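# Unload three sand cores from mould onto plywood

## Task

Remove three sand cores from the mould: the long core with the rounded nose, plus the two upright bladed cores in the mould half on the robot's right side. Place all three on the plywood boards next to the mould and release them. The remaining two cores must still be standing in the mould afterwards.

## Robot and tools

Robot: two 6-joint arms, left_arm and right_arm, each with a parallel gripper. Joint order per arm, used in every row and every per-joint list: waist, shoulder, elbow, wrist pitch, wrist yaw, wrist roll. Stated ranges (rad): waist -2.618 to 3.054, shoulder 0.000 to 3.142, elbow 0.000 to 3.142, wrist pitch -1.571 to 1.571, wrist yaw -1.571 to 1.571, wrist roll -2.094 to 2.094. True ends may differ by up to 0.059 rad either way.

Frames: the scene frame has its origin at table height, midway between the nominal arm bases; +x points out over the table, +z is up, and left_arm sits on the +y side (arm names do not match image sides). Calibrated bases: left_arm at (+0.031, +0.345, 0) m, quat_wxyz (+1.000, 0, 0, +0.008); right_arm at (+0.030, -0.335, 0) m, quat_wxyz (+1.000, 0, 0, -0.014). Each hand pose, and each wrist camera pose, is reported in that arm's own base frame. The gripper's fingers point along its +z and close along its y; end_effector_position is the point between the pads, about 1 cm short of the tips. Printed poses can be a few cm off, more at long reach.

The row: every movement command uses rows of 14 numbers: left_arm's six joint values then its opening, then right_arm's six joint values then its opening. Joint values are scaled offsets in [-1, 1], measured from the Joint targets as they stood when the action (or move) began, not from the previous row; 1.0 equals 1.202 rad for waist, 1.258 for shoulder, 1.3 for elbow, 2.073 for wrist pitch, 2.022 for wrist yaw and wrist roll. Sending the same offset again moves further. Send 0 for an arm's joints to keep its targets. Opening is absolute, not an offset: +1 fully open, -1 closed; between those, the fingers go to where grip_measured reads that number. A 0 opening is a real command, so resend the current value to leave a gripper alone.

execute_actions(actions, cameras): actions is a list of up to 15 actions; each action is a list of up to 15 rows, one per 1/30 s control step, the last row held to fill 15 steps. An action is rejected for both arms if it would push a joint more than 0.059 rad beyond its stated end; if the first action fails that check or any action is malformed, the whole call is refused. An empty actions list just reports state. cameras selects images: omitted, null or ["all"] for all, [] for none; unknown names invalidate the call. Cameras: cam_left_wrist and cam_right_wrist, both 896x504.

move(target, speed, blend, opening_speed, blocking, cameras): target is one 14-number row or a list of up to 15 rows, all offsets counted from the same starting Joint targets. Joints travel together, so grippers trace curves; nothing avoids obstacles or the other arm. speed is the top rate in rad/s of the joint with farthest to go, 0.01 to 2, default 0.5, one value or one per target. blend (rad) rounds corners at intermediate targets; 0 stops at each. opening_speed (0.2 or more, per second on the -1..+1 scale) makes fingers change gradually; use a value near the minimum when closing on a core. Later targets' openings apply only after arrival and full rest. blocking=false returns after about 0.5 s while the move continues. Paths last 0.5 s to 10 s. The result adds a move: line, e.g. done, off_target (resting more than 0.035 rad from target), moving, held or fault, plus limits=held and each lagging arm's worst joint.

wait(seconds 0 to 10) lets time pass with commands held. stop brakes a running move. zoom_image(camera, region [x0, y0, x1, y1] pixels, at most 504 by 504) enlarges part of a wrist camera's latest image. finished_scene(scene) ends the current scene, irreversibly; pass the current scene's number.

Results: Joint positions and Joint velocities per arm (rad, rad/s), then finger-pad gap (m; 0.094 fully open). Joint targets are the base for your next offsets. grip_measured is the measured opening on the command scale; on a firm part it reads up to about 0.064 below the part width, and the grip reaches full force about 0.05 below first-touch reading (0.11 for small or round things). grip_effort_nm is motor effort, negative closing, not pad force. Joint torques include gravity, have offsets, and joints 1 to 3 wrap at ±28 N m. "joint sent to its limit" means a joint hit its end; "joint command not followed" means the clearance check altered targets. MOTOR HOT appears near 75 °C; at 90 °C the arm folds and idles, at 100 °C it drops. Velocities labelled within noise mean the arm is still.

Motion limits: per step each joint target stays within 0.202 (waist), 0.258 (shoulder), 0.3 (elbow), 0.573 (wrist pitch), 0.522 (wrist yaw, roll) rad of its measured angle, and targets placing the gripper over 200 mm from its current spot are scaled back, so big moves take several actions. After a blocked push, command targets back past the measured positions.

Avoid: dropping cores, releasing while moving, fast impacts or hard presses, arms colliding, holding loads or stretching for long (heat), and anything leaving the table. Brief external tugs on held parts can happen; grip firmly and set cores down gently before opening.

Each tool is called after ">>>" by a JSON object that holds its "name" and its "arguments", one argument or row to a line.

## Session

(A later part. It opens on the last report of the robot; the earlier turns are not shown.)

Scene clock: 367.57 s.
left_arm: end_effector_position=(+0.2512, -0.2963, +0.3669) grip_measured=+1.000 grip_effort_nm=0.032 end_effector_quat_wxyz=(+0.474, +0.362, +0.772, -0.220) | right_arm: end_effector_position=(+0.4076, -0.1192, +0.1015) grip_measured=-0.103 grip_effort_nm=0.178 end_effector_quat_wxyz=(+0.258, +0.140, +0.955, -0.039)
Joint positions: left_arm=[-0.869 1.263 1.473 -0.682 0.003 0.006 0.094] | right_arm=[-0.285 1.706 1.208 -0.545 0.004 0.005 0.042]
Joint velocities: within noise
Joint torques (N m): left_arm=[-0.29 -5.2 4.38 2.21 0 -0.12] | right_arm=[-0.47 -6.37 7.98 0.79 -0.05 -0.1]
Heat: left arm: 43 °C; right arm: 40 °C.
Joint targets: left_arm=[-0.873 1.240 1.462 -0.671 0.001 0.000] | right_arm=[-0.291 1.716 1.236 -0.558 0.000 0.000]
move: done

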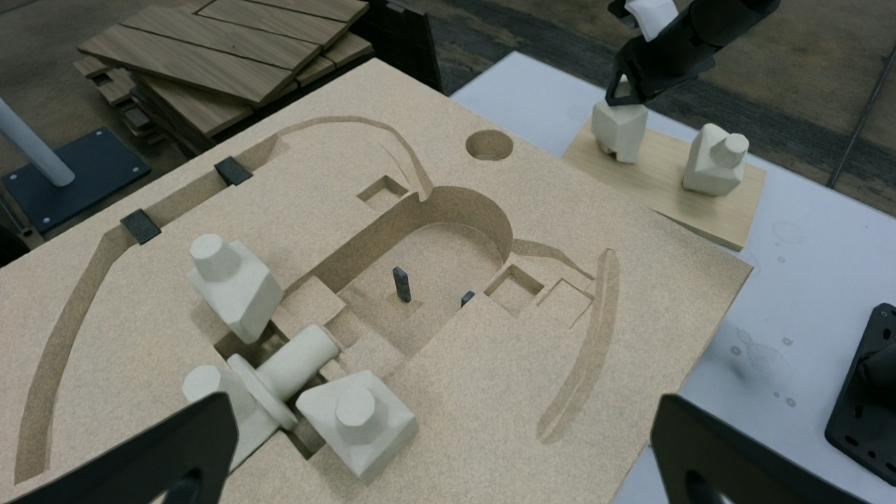

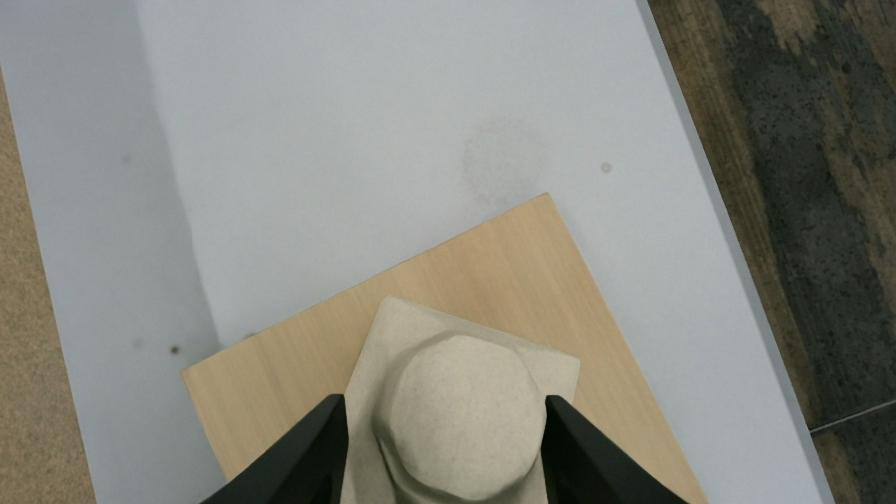

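>>> {"name": "move", "arguments": {
  "target": [0,0,0,0,0,0,1,0,0,0,0,0,0,0.5],
  "opening_speed": 0.25
}}

>>> {"name": "zoom_image", "arguments": {
  "camera": "cam_left_wrist",
  "region": [580, 50, 780, 250]
}}

Scene clock: 373.10 s.
left_arm: end_effector_position=(+0.2512, -0.2963, +0.3669) grip_measured=+1.000 grip_effort_nm=0.027 end_effector_quat_wxyz=(+0.474, +0.362, +0.772, -0.220) | right_arm: end_effector_position=(+0.4075, -0.1192, +0.1014) grip_measured=+0.497 grip_effort_nm=0.173 end_effector_quat_wxyz=(+0.258, +0.140, +0.955, -0.038)
Joint positions: left_arm=[-0.869 1.263 1.473 -0.682 0.003 0.006 0.094] | right_arm=[-0.285 1.706 1.208 -0.545 0.004 0.005 0.07]
Joint velocities: within noise
Joint torques (N m): left_arm=[-0.34 -5.24 4.4 2.22 0 -0.12] | right_arm=[-0.47 -6.35 7.98 0.8 -0.05 -0.1]
Heat: left arm: 43 °C; right arm: 40 °C.
Joint targets: left_arm=[-0.873 1.240 1.462 -0.671 0.001 0.000] | right_arm=[-0.291 1.716 1.236 -0.558 0.000 0.000]
move: done

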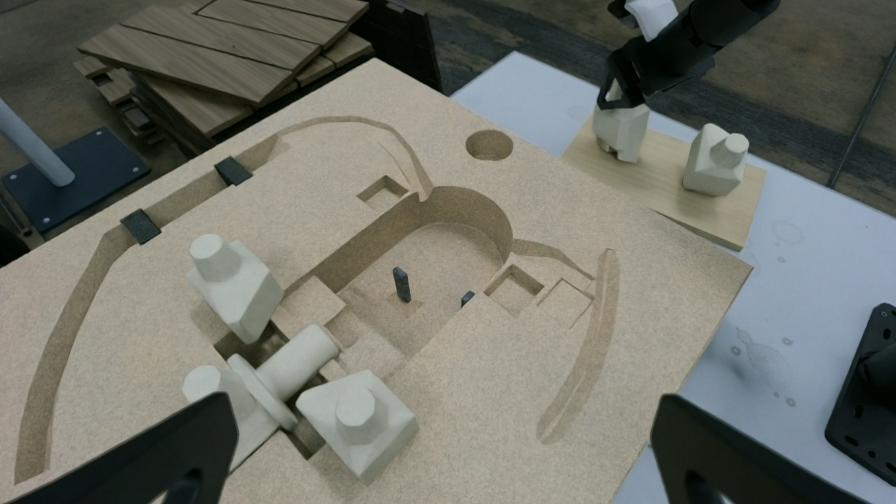

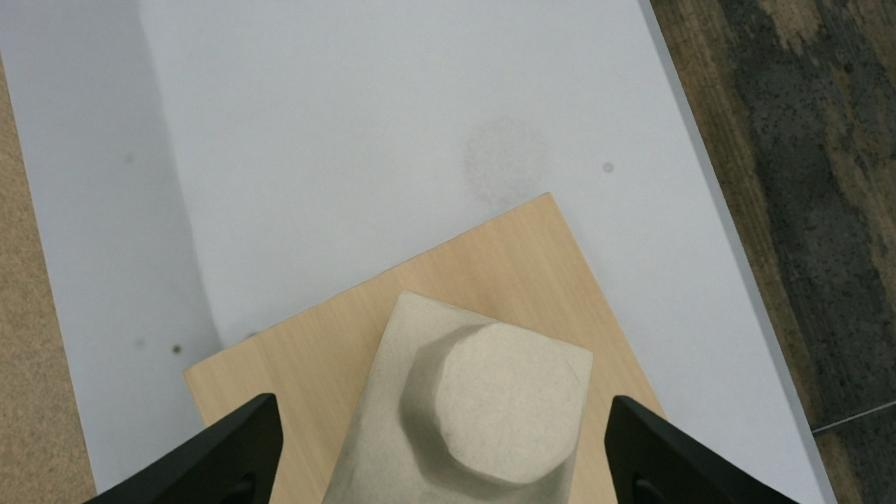

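Scaled by 2.520.

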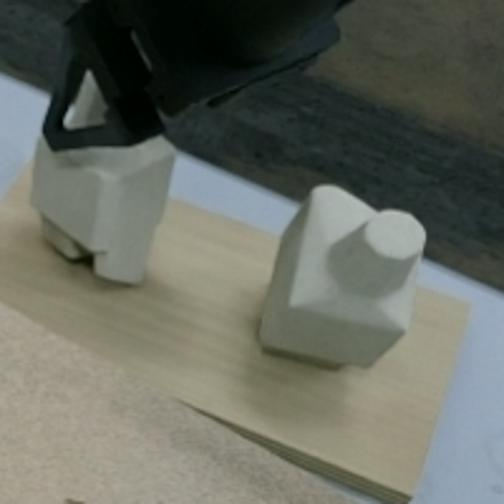

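>>> {"name": "move", "arguments": {
  "target": [
    [0,0,0,0,0,0,1,0,-0.176,0.19,-0.126,0,0,0.5],
    [0.2895,0.582,0.445,-0.1735,0,0,0.5,-0.138,-0.255,0.263,-0.376,0,0,0.5]
  ],
  "speed": [0.4,0.6]
}}

Scene clock: 383.60 s.
left_arm: end_effector_position=(+0.4352, -0.2510, +0.2301) grip_measured=+0.502 grip_effort_nm=-0.076 end_effector_quat_wxyz=(+0.285, +0.251, +0.922, -0.076) | right_arm: end_effector_position=(+0.2761, -0.1334, +0.2412) grip_measured=+0.497 grip_effort_nm=0.173 end_effector_quat_wxyz=(+0.185, +0.222, +0.956, -0.044)
Joint positions: left_arm=[-0.525 1.962 2.015 -1.024 0.002 0.006 0.071] | right_arm=[-0.451 1.416 1.55 -1.323 0.003 0.005 0.07]
Joint velocities: within noise
Joint torques (N m): left_arm=[0.03 -8.47 7.28 1.45 0.02 -0.15] | right_arm=[-0.43 -5.96 7.49 0.59 -0.04 -0.1]
Heat: left arm: 43 °C; right arm: 39 °C.
Joint targets: left_arm=[-0.525 1.973 2.040 -1.031 0.001 0.000] | right_arm=[-0.457 1.395 1.578 -1.337 0.000 0.000]
move: done

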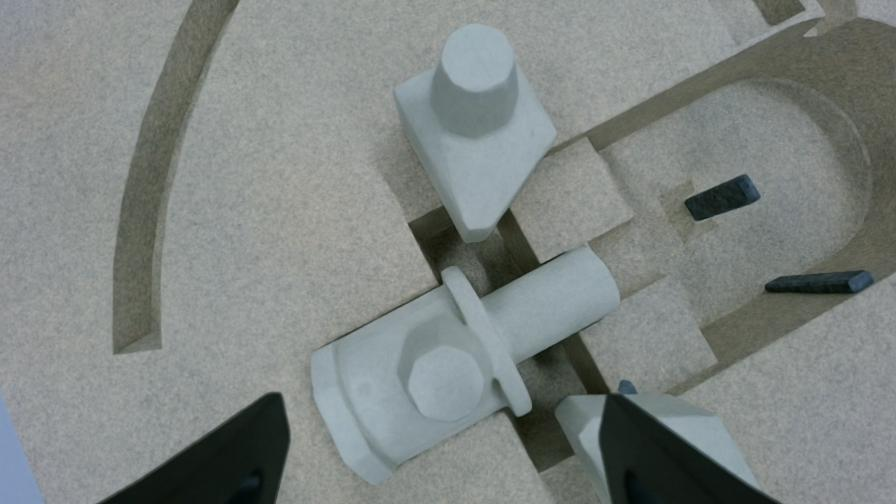

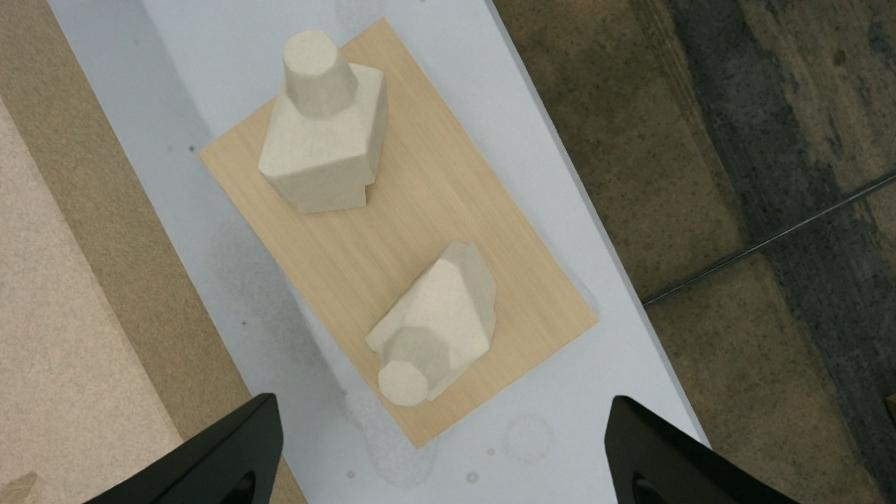

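>>> {"name": "move", "arguments": {
  "target": [0,0.0374,-0.15,0.0753,0,0,0.4,0,0,0,0,0,0,0.5],
  "speed": 0.2
}}

Scene clock: 399.43 s.
left_arm: end_effector_position=(+0.4400, -0.2538, +0.1675) grip_measured=+0.402 grip_effort_nm=-0.076 end_effector_quat_wxyz=(+0.255, +0.253, +0.931, -0.069) | right_arm: end_effector_position=(+0.2758, -0.1332, +0.2411) grip_measured=+0.497 grip_effort_nm=0.173 end_effector_quat_wxyz=(+0.184, +0.222, +0.956, -0.043)
Joint positions: left_arm=[-0.525 2.001 1.852 -0.886 0.002 0.006 0.066] | right_arm=[-0.451 1.416 1.55 -1.324 0.003 0.005 0.07]
Joint velocities: within noise
Joint torques (N m): left_arm=[0.02 -8.36 4.75 1.55 -0.01 -0.13] | right_arm=[-0.46 -5.96 7.51 0.6 -0.04 -0.1]
Heat: left arm: 41 °C; right arm: 40 °C.
Joint targets: left_arm=[-0.525 2.020 1.845 -0.875 0.001 0.000] | right_arm=[-0.457 1.395 1.578 -1.337 0.000 0.000]
move: done

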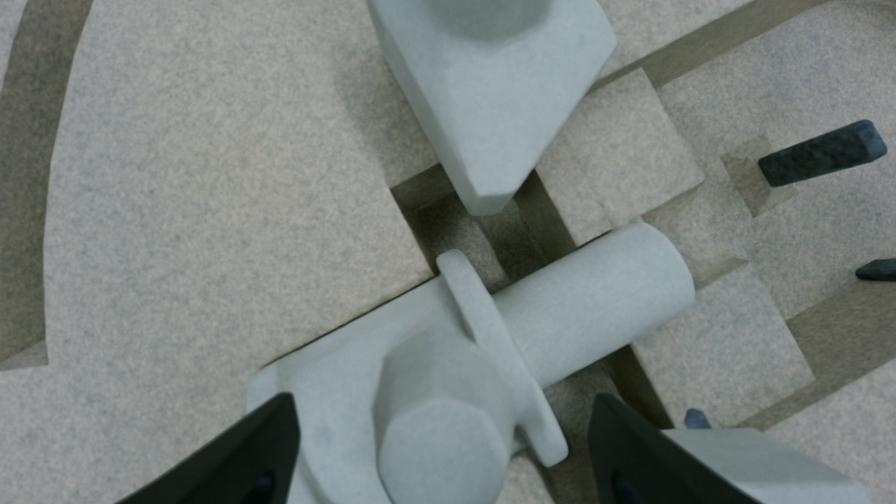

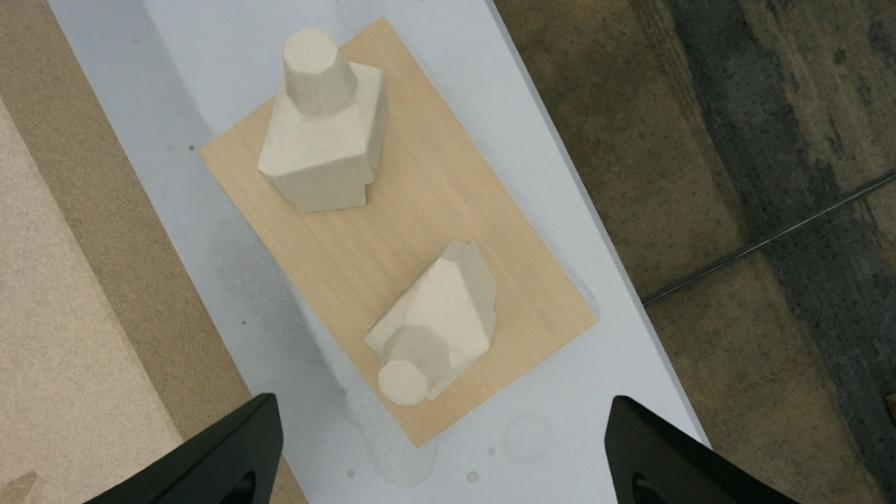

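>>> {"name": "move", "arguments": {
  "target": [0,0.024,-0.004,0.008,0,0,0.2,0,0,0,0,0,0,0.5],
  "speed": 0.1,
  "cameras": ["cam_left_wrist"]
}}

Scene clock: 402.83 s.
left_arm: end_effector_position=(+0.4434, -0.2558, +0.1552) grip_measured=+0.202 grip_effort_nm=-0.090 end_effector_quat_wxyz=(+0.249, +0.253, +0.932, -0.067) | right_arm: end_effector_position=(+0.2758, -0.1332, +0.2410) grip_measured=+0.497 grip_effort_nm=0.173 end_effector_quat_wxyz=(+0.184, +0.222, +0.956, -0.043)
Joint positions: left_arm=[-0.525 2.028 1.848 -0.87 0.002 0.006 0.056] | right_arm=[-0.451 1.416 1.55 -1.325 0.003 0.005 0.07]
Joint velocities: within noise
Joint torques (N m): left_arm=[0.08 -8.27 4.63 1.53 0.03 -0.12] | right_arm=[-0.46 -5.96 7.49 0.6 -0.04 -0.1]
Heat: left arm: 41 °C; right arm: 40 °C.
Joint targets: left_arm=[-0.525 2.050 1.840 -0.858 0.001 0.000] | right_arm=[-0.457 1.395 1.578 -1.337 0.000 0.000]
move: done
Images, in order (width x height): cam_left_wrist 896x504.

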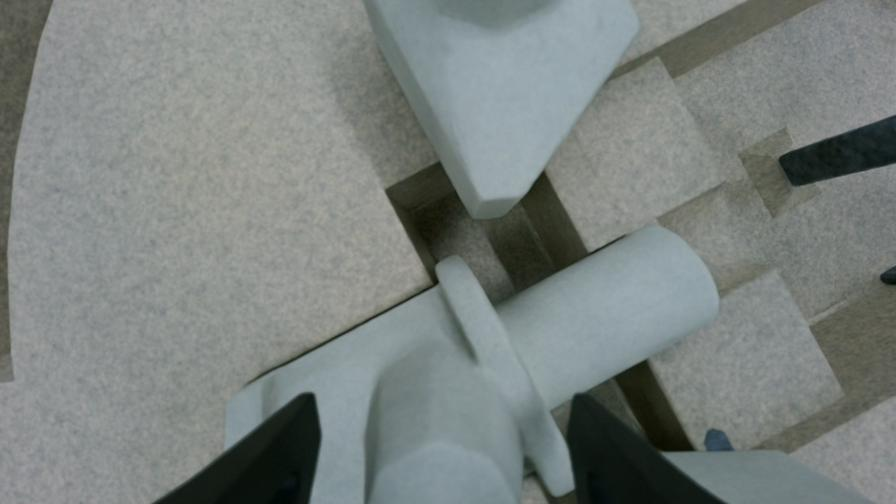

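>>> {"name": "move", "arguments": {
  "target": [0,0,0,0,0,0,-0.65,0,0,0,0,0,0,0.5],
  "opening_speed": 0.35,
  "cameras": ["cam_left_wrist"]
}}

Scene clock: 407.67 s.
left_arm: end_effector_position=(+0.4437, -0.2559, +0.1554) grip_measured=-0.297 grip_effort_nm=-0.999 end_effector_quat_wxyz=(+0.249, +0.253, +0.932, -0.067) | right_arm: end_effector_position=(+0.2757, -0.1332, +0.2410) grip_measured=+0.497 grip_effort_nm=0.173 end_effector_quat_wxyz=(+0.184, +0.222, +0.956, -0.043)
Joint positions: left_arm=[-0.525 2.028 1.848 -0.869 0.002 0.006 0.033] | right_arm=[-0.451 1.416 1.55 -1.325 0.003 0.005 0.07]
Joint velocities: within noise
Joint torques (N m): left_arm=[0.01 -8.34 4.56 1.52 -0.01 -0.12] | right_arm=[-0.47 -5.96 7.5 0.6 -0.04 -0.1]
Heat: left arm: 41 °C; right arm: 40 °C.
Joint targets: left_arm=[-0.525 2.050 1.840 -0.858 0.001 0.000] | right_arm=[-0.457 1.395 1.578 -1.337 0.000 0.000]
move: done
Images, in order (width x height): cam_left_wrist 896x504.

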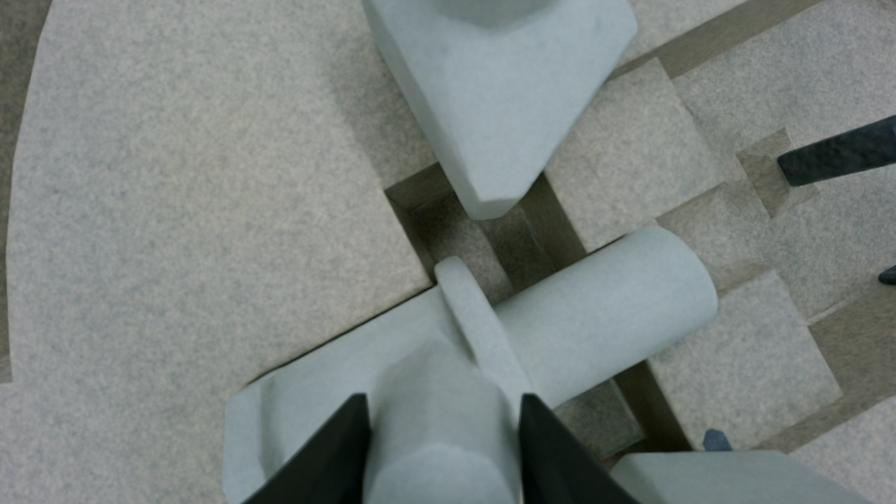

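>>> {"name": "move", "arguments": {
  "target": [
    [0,-0.012,0.1385,-0.0444,0,0,-0.65,0,0,0,0,0,0,0.5]
  ],
  "speed": 0.15
}}

Scene clock: 430.80 s.
left_arm: end_effector_position=(+0.4408, -0.2543, +0.1726) grip_measured=-0.297 grip_effort_nm=-1.004 end_effector_quat_wxyz=(+0.236, +0.254, +0.936, -0.063) | right_arm: end_effector_position=(+0.2757, -0.1332, +0.2410) grip_measured=+0.497 grip_effort_nm=0.178 end_effector_quat_wxyz=(+0.184, +0.222, +0.956, -0.043)
Joint positions: left_arm=[-0.525 2.051 1.965 -0.991 0.002 0.006 0.033] | right_arm=[-0.451 1.416 1.55 -1.325 0.003 0.005 0.07]
Joint velocities: within noise
Joint torques (N m): left_arm=[0.06 -11.17 9.87 1.8 0.01 -0.14] | right_arm=[-0.47 -5.96 7.49 0.61 -0.04 -0.1]
Heat: left arm: 41 °C; right arm: 40 °C.
Joint targets: left_arm=[-0.525 2.035 2.020 -0.950 0.001 0.000] | right_arm=[-0.457 1.395 1.578 -1.337 0.000 0.000]
move: off_target (left_arm); left_arm: the elbow is farthest, 0.055 rad from its target

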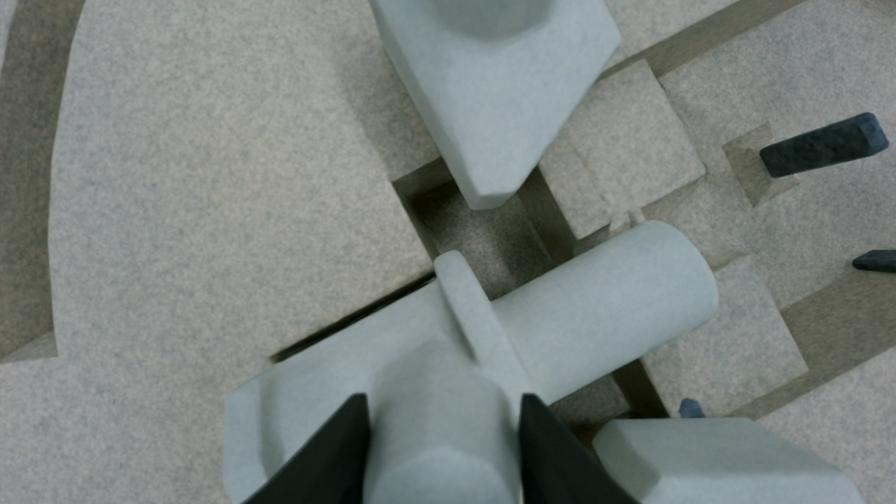

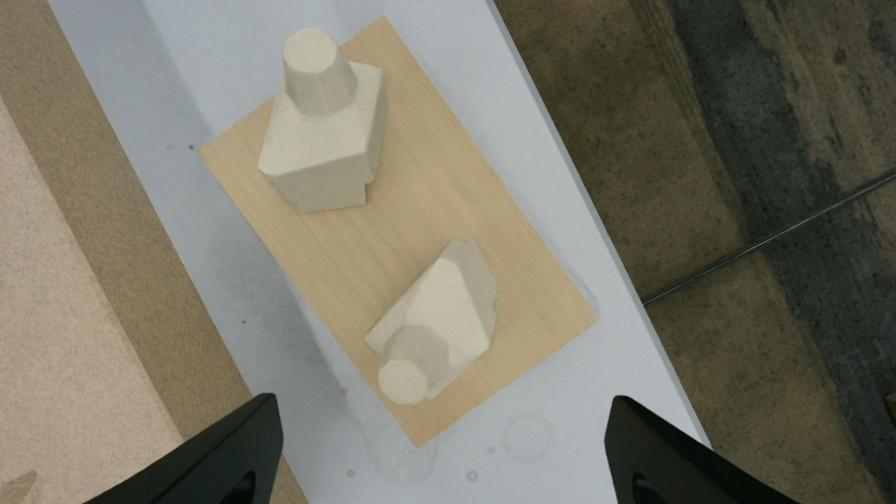

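>>> {"name": "move", "arguments": {
  "target": [
    [0,-0.018,0.145,-0.0724,0,0,-0.65,0,0,0,0,0,0,0.5]
  ],
  "speed": 0.2,
  "cameras": ["cam_left_wrist"]
}}

Scene clock: 434.83 s.
left_arm: end_effector_position=(+0.4335, -0.2500, +0.2205) grip_measured=-0.298 grip_effort_nm=-0.994 end_effector_quat_wxyz=(+0.243, +0.254, +0.934, -0.065) | right_arm: end_effector_position=(+0.2756, -0.1331, +0.2409) grip_measured=+0.497 grip_effort_nm=0.178 end_effector_quat_wxyz=(+0.184, +0.222, +0.957, -0.043)
Joint positions: left_arm=[-0.525 2.051 2.154 -1.165 0.002 0.006 0.033] | right_arm=[-0.451 1.416 1.55 -1.325 0.003 0.005 0.07]
Joint velocities: within noise
Joint torques (N m): left_arm=[0.05 -12.64 9.57 2.1 0.01 -0.14] | right_arm=[-0.46 -5.97 7.5 0.6 -0.04 -0.11]
Heat: left arm: 41 °C; right arm: 40 °C.
Joint targets: left_arm=[-0.525 2.012 2.208 -1.100 0.001 0.000] | right_arm=[-0.457 1.395 1.578 -1.337 0.000 0.000]
move: off_target (left_arm); left_arm: the wrist pitch is farthest, 0.065 rad from its target
Images, in order (width x height): cam_left_wrist 896x504.

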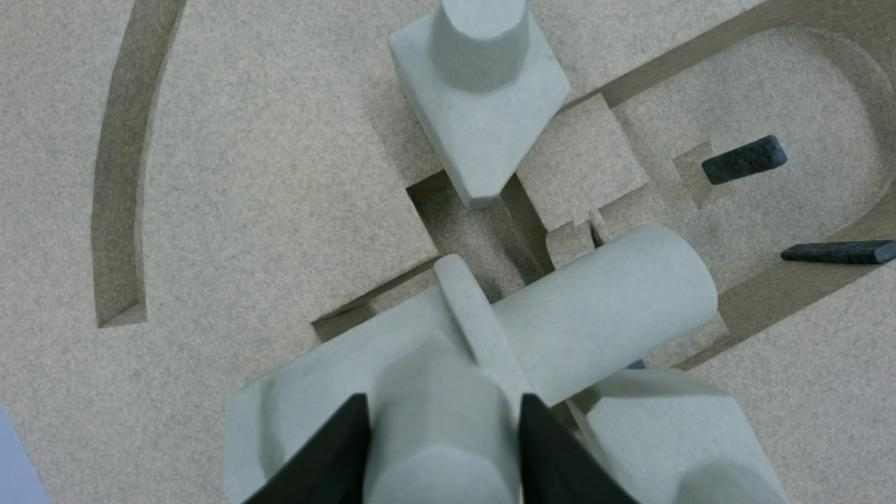

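>>> {"name": "move", "arguments": {
  "target": [
    [0.3536,0,0,0,0,0,-0.65,0,0,0,0,0,0,0.5],
    [0.7637,-0.566,-0.5446,-0.0193,0,0,-0.65,0,0,0,0,0,0,0.5]
  ],
  "speed": 0.45,
  "blend": 0.1
}}

Scene clock: 441.63 s.
left_arm: end_effector_position=(+0.2893, +0.1202, +0.2505) grip_measured=-0.298 grip_effort_nm=-1.004 end_effector_quat_wxyz=(+0.239, -0.185, +0.952, +0.050) | right_arm: end_effector_position=(+0.2756, -0.1331, +0.2409) grip_measured=+0.497 grip_effort_nm=0.178 end_effector_quat_wxyz=(+0.184, +0.222, +0.957, -0.043)
Joint positions: left_arm=[0.388 1.347 1.487 -1.217 -0.005 0.005 0.033] | right_arm=[-0.451 1.416 1.55 -1.325 0.003 0.005 0.07]
Joint velocities: within noise
Joint torques (N m): left_arm=[0.43 -7.53 5.94 2.18 0.08 -0.13] | right_arm=[-0.46 -5.98 7.51 0.61 -0.04 -0.09]
Heat: left arm: 42 °C; right arm: 40 °C.
Joint targets: left_arm=[0.393 1.300 1.500 -1.140 0.000 0.000] | right_arm=[-0.457 1.395 1.578 -1.337 0.000 0.000]
move: off_target (left_arm); left_arm: the wrist pitch is farthest, 0.077 rad from its target

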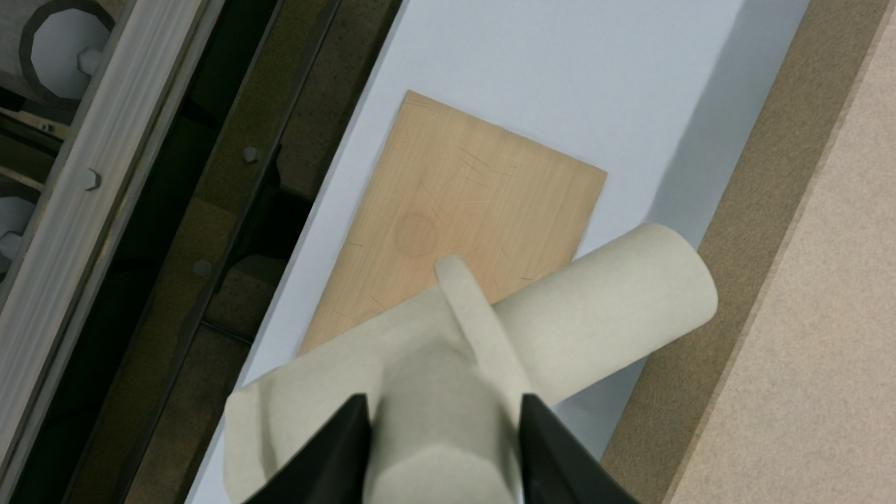

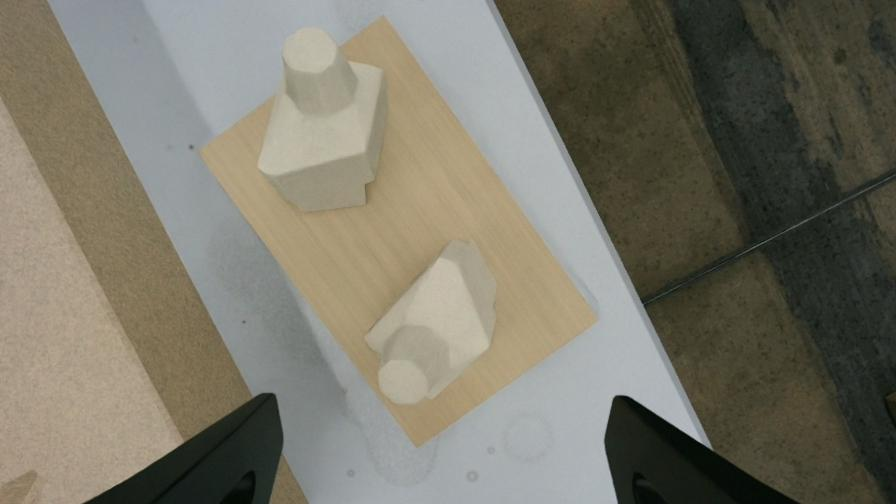

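>>> {"name": "move", "arguments": {
  "target": [0.0516,-0.008,-0.3923,0.2508,0,0,-0.65,0,0,0,0,0,0,0.5],
  "speed": 0.3,
  "cameras": ["cam_left_wrist"]
}}

Scene clock: 452.93 s.
left_arm: end_effector_position=(+0.2965, +0.1440, +0.1240) grip_measured=-0.298 grip_effort_nm=-0.999 end_effector_quat_wxyz=(+0.239, -0.213, +0.946, +0.057) | right_arm: end_effector_position=(+0.2756, -0.1331, +0.2409) grip_measured=+0.497 grip_effort_nm=0.178 end_effector_quat_wxyz=(+0.184, +0.222, +0.957, -0.043)
Joint positions: left_arm=[0.447 1.347 0.973 -0.701 -0.004 0.005 0.033] | right_arm=[-0.451 1.416 1.55 -1.325 0.003 0.005 0.07]
Joint velocities: within noise
Joint torques (N m): left_arm=[0.69 -8.51 6.65 2.25 0.08 -0.12] | right_arm=[-0.47 -5.97 7.5 0.61 -0.03 -0.1]
Heat: left arm: 42 °C; right arm: 40 °C.
Joint targets: left_arm=[0.455 1.290 0.990 -0.620 0.000 0.000] | right_arm=[-0.457 1.395 1.578 -1.337 0.000 0.000]
move: off_target (left_arm); left_arm: the wrist pitch is farthest, 0.081 rad from its target
Images, in order (width x height): cam_left_wrist 896x504.

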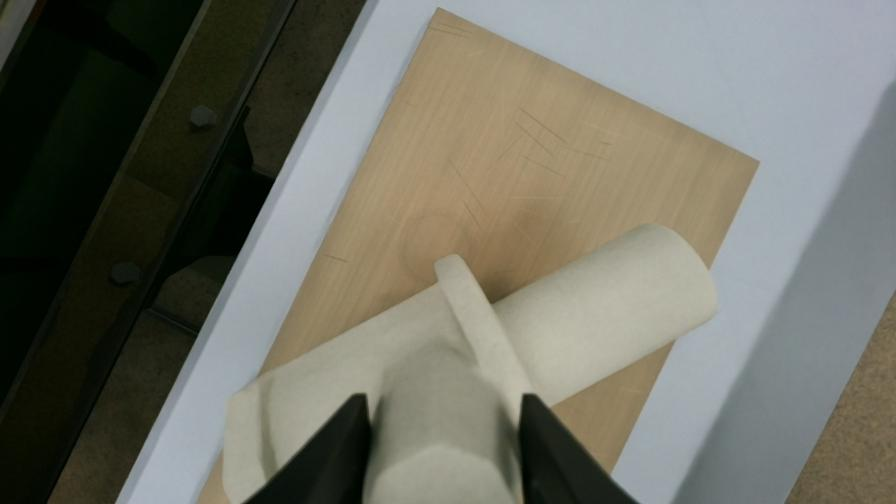

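>>> {"name": "move", "arguments": {
  "target": [0,0.012,-0.0615,0.043,0,0,-0.65,0,0,0,0,0,0,0.5],
  "speed": 0.12,
  "cameras": ["cam_left_wrist"]
}}

Scene clock: 457.73 s.
left_arm: end_effector_position=(+0.3002, +0.1458, +0.1155) grip_measured=-0.298 grip_effort_nm=-1.004 end_effector_quat_wxyz=(+0.259, -0.212, +0.940, +0.062) | right_arm: end_effector_position=(+0.2756, -0.1331, +0.2409) grip_measured=+0.497 grip_effort_nm=0.178 end_effector_quat_wxyz=(+0.184, +0.222, +0.957, -0.043)
Joint positions: left_arm=[0.447 1.336 0.91 -0.606 -0.004 0.005 0.033] | right_arm=[-0.451 1.416 1.55 -1.325 0.003 0.005 0.07]
Joint velocities: within noise
Joint torques (N m): left_arm=[0.66 -6.41 5.3 2.23 0.07 -0.13] | right_arm=[-0.44 -5.97 7.5 0.6 -0.04 -0.1]
Heat: left arm: 42 °C; right arm: 40 °C.
Joint targets: left_arm=[0.455 1.305 0.910 -0.531 0.000 0.000] | right_arm=[-0.457 1.395 1.578 -1.337 0.000 0.000]
move: off_target (left_arm); left_arm: the wrist pitch is farthest, 0.076 rad from its target
Images, in order (width x height): cam_left_wrist 896x504.

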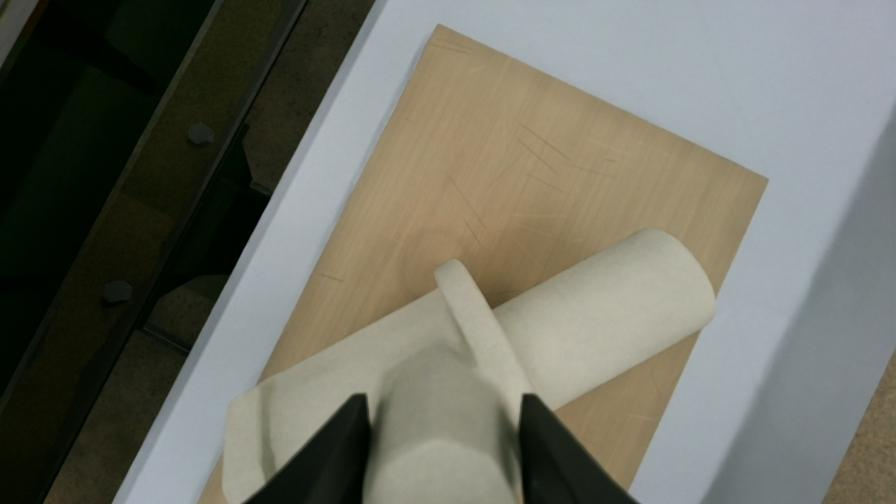

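>>> {"name": "move", "arguments": {
  "target": [0,0.012,-0.015,0,0,0,-0.65,0,0,0,0,0,0,0.5],
  "speed": 0.12,
  "cameras": ["cam_left_wrist"]
}}

>>> {"name": "move", "arguments": {
  "target": [0,0.012,-0.015,0,0,0,-0.65,0,0,0,0,0,0,0.5],
  "speed": 0.12,
  "cameras": ["cam_left_wrist"]
}}

Scene clock: 462.77 s.
left_arm: end_effector_position=(+0.3009, +0.1461, +0.1149) grip_measured=-0.298 grip_effort_nm=-0.999 end_effector_quat_wxyz=(+0.262, -0.212, +0.939, +0.062) | right_arm: end_effector_position=(+0.2756, -0.1331, +0.2409) grip_measured=+0.497 grip_effort_nm=0.178 end_effector_quat_wxyz=(+0.184, +0.222, +0.957, -0.043)
Joint positions: left_arm=[0.447 1.333 0.902 -0.593 -0.004 0.005 0.033] | right_arm=[-0.451 1.416 1.55 -1.325 0.003 0.005 0.07]
Joint velocities: within noise
Joint torques (N m): left_arm=[0.65 -5.07 4.41 2.11 0.09 -0.11] | right_arm=[-0.46 -5.96 7.5 0.6 -0.05 -0.1]
Heat: left arm: 43 °C; right arm: 40 °C.
Joint targets: left_arm=[0.455 1.320 0.891 -0.531 0.000 0.000] | right_arm=[-0.457 1.395 1.578 -1.337 0.000 0.000]
move: off_target (left_arm); left_arm: the wrist pitch is farthest, 0.062 rad from its target
Images, in order (width x height): cam_left_wrist 896x504.

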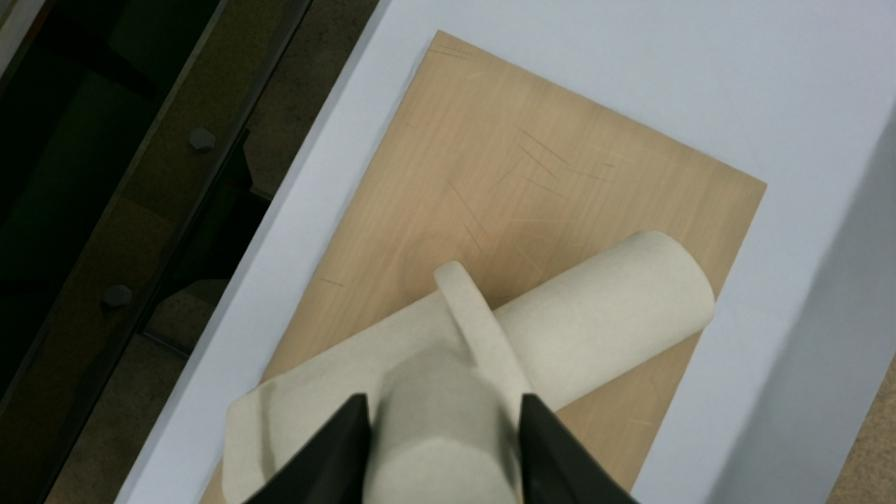

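Scene clock: 463.50 s.
left_arm: end_effector_position=(+0.3014, +0.1464, +0.1148) grip_measured=-0.299 grip_effort_nm=-0.999 end_effector_quat_wxyz=(+0.267, -0.211, +0.938, +0.063) | right_arm: end_effector_position=(+0.2756, -0.1331, +0.2409) grip_measured=+0.497 grip_effort_nm=0.173 end_effector_quat_wxyz=(+0.184, +0.222, +0.957, -0.043)
Joint positions: left_arm=[0.447 1.329 0.893 -0.58 -0.004 0.005 0.033] | right_arm=[-0.451 1.416 1.55 -1.325 0.003 0.005 0.07]
Joint velocities: within noise
Joint torques (N m): left_arm=[0.59 -3.62 3.45 1.98 0.08 -0.13] | right_arm=[-0.47 -5.96 7.5 0.6 -0.04 -0.1]
Heat: left arm: 43 °C; right arm: 40 °C.
Joint targets: left_arm=[0.455 1.335 0.871 -0.531 0.000 0.000] | right_arm=[-0.457 1.395 1.578 -1.337 0.000 0.000]
move: off_target (left_arm); left_arm: the wrist pitch is farthest, 0.049 rad from its target
Images, in order (width x height): cam_left_wrist 896x504.

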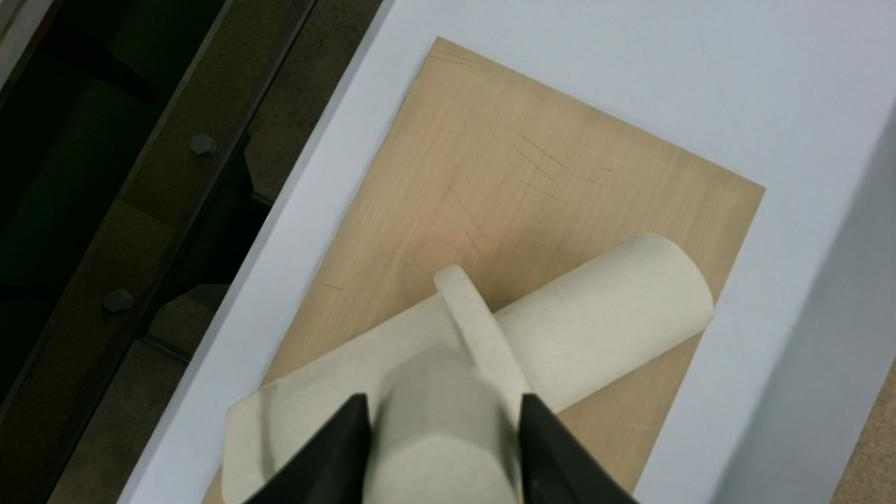

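>>> {"name": "move", "arguments": {
  "target": [0,0,0.008,-0.035,0,0,-0.65,0,0,0,0,0,0,0.5],
  "speed": 0.12,
  "cameras": []
}}

>>> {"name": "move", "arguments": {
  "target": [0,0,0,0,0,0,-0.15,0,0,0,0,0,0,0.5],
  "opening_speed": 0.2,
  "cameras": ["cam_left_wrist"]
}}

>>> {"name": "move", "arguments": {
  "target": [0,0,0,0,0,0,0.3,0,0,0,0,0,0,0.5],
  "opening_speed": 0.3,
  "cameras": ["cam_left_wrist"]
}}

Scene clock: 469.67 s.
left_arm: end_effector_position=(+0.3002, +0.1455, +0.1141) grip_measured=-0.299 grip_effort_nm=-0.999 end_effector_quat_wxyz=(+0.264, -0.211, +0.939, +0.062) | right_arm: end_effector_position=(+0.2756, -0.1331, +0.2409) grip_measured=+0.497 grip_effort_nm=0.173 end_effector_quat_wxyz=(+0.184, +0.222, +0.957, -0.043)
Joint positions: left_arm=[0.447 1.328 0.893 -0.587 -0.003 0.005 0.033] | right_arm=[-0.451 1.416 1.55 -1.325 0.003 0.005 0.07]
Joint velocities: within noise
Joint torques (N m): left_arm=[0.65 -3.52 4.38 1.29 0.06 -0.11] | right_arm=[-0.47 -5.97 7.5 0.6 -0.04 -0.1]
Heat: left arm: 43 °C; right arm: 40 °C.
Joint targets: left_arm=[0.455 1.335 0.882 -0.604 0.000 0.000] | right_arm=[-0.457 1.395 1.578 -1.337 0.000 0.000]
move: done
No camera images: "cameras" was empty.

Scene clock: 472.37 s.
left_arm: end_effector_position=(+0.2984, +0.1446, +0.1129) grip_measured=-0.152 grip_effort_nm=0.144 end_effector_quat_wxyz=(+0.260, -0.212, +0.940, +0.061) | right_arm: end_effector_position=(+0.2756, -0.1331, +0.2409) grip_measured=+0.497 grip_effort_nm=0.178 end_effector_quat_wxyz=(+0.184, +0.222, +0.957, -0.043)
Joint positions: left_arm=[0.447 1.328 0.893 -0.596 -0.003 0.004 0.04] | right_arm=[-0.451 1.416 1.55 -1.325 0.003 0.005 0.07]
Joint velocities: within noise
Joint torques (N m): left_arm=[0.59 -3.52 4.26 1.39 0.07 -0.1] | right_arm=[-0.46 -5.96 7.5 0.61 -0.04 -0.1]
Heat: left arm: 43 °C; right arm: 40 °C.
Joint targets: left_arm=[0.455 1.335 0.882 -0.604 0.000 0.000] | right_arm=[-0.457 1.395 1.578 -1.337 0.000 0.000]
move: done
Images, in order (width x height): cam_left_wrist 896x504.

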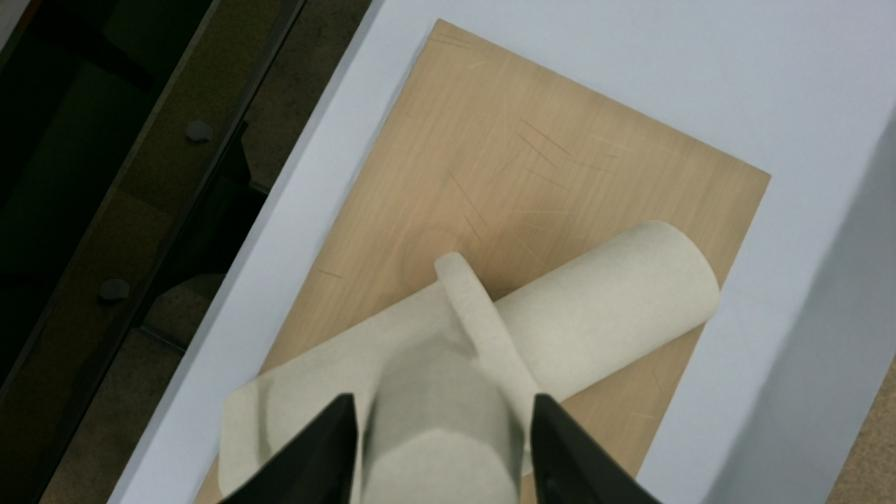

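Scene clock: 474.07 s.
left_arm: end_effector_position=(+0.2983, +0.1445, +0.1128) grip_measured=+0.298 grip_effort_nm=0.139 end_effector_quat_wxyz=(+0.259, -0.212, +0.940, +0.061) | right_arm: end_effector_position=(+0.2756, -0.1331, +0.2409) grip_measured=+0.497 grip_effort_nm=0.178 end_effector_quat_wxyz=(+0.184, +0.222, +0.957, -0.043)
Joint positions: left_arm=[0.447 1.328 0.893 -0.597 -0.003 0.004 0.061] | right_arm=[-0.451 1.416 1.55 -1.325 0.003 0.005 0.07]
Joint velocities: within noise
Joint torques (N m): left_arm=[0.61 -3.55 4.41 1.39 0.09 -0.11] | right_arm=[-0.44 -5.94 7.47 0.6 -0.04 -0.11]
Heat: left arm: 42 °C; right arm: 40 °C.
Joint targets: left_arm=[0.455 1.335 0.882 -0.604 0.000 0.000] | right_arm=[-0.457 1.395 1.578 -1.337 0.000 0.000]
move: done
Images, in order (width x height): cam_left_wrist 896x504.

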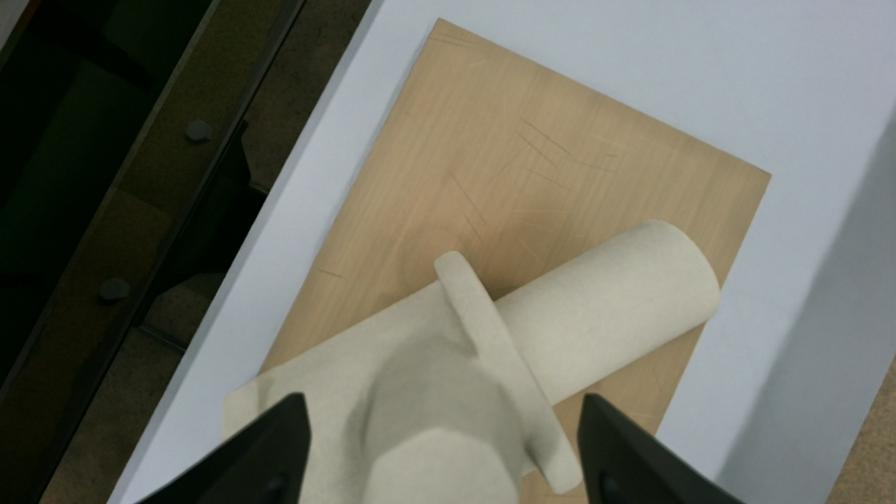

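>>> {"name": "move", "arguments": {
  "target": [0,-0.028,0.4754,-0.2586,0,0,0.3,0,0,0,0,0,0,0.5],
  "speed": 0.5
}}

Scene clock: 478.63 s.
left_arm: end_effector_position=(+0.2936, +0.1423, +0.2676) grip_measured=+0.298 grip_effort_nm=0.129 end_effector_quat_wxyz=(+0.288, -0.210, +0.932, +0.067) | right_arm: end_effector_position=(+0.2756, -0.1331, +0.2409) grip_measured=+0.497 grip_effort_nm=0.173 end_effector_quat_wxyz=(+0.184, +0.222, +0.957, -0.043)
Joint positions: left_arm=[0.447 1.318 1.479 -1.133 -0.003 0.004 0.061] | right_arm=[-0.451 1.416 1.55 -1.325 0.003 0.005 0.07]
Joint velocities: within noise
Joint torques (N m): left_arm=[0.7 -5.03 6.71 1.46 0.06 -0.1] | right_arm=[-0.46 -5.94 7.47 0.61 -0.04 -0.1]
Heat: left arm: 42 °C; right arm: 40 °C.
Joint targets: left_arm=[0.455 1.300 1.500 -1.140 0.000 0.000] | right_arm=[-0.457 1.395 1.578 -1.337 0.000 0.000]
move: done

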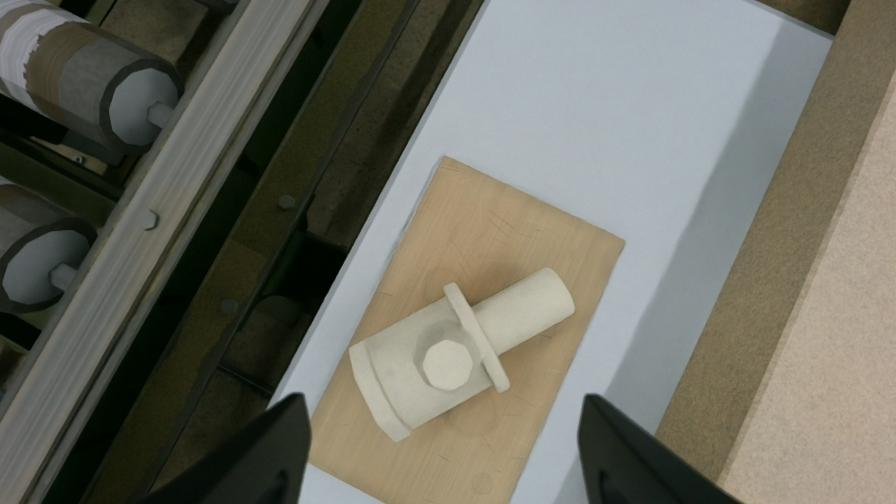

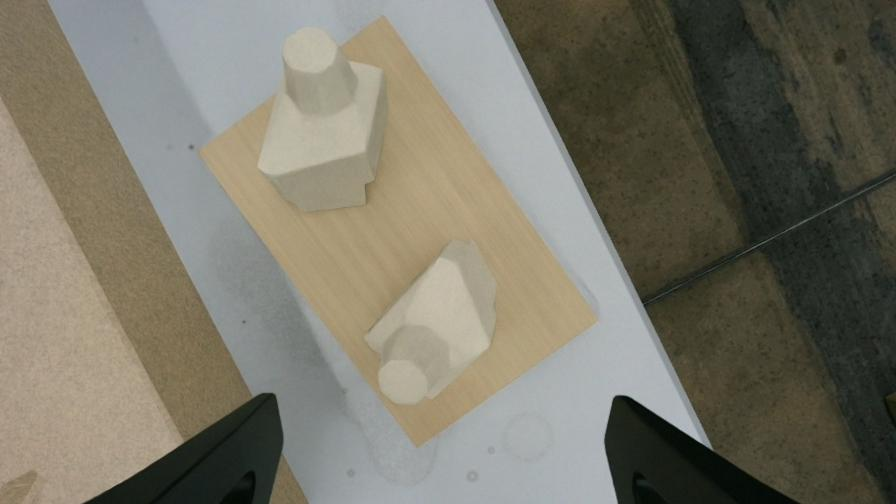

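>>> {"name": "finished_scene", "arguments": {
  "scene": 1
}}

The scene is finished: the task was done.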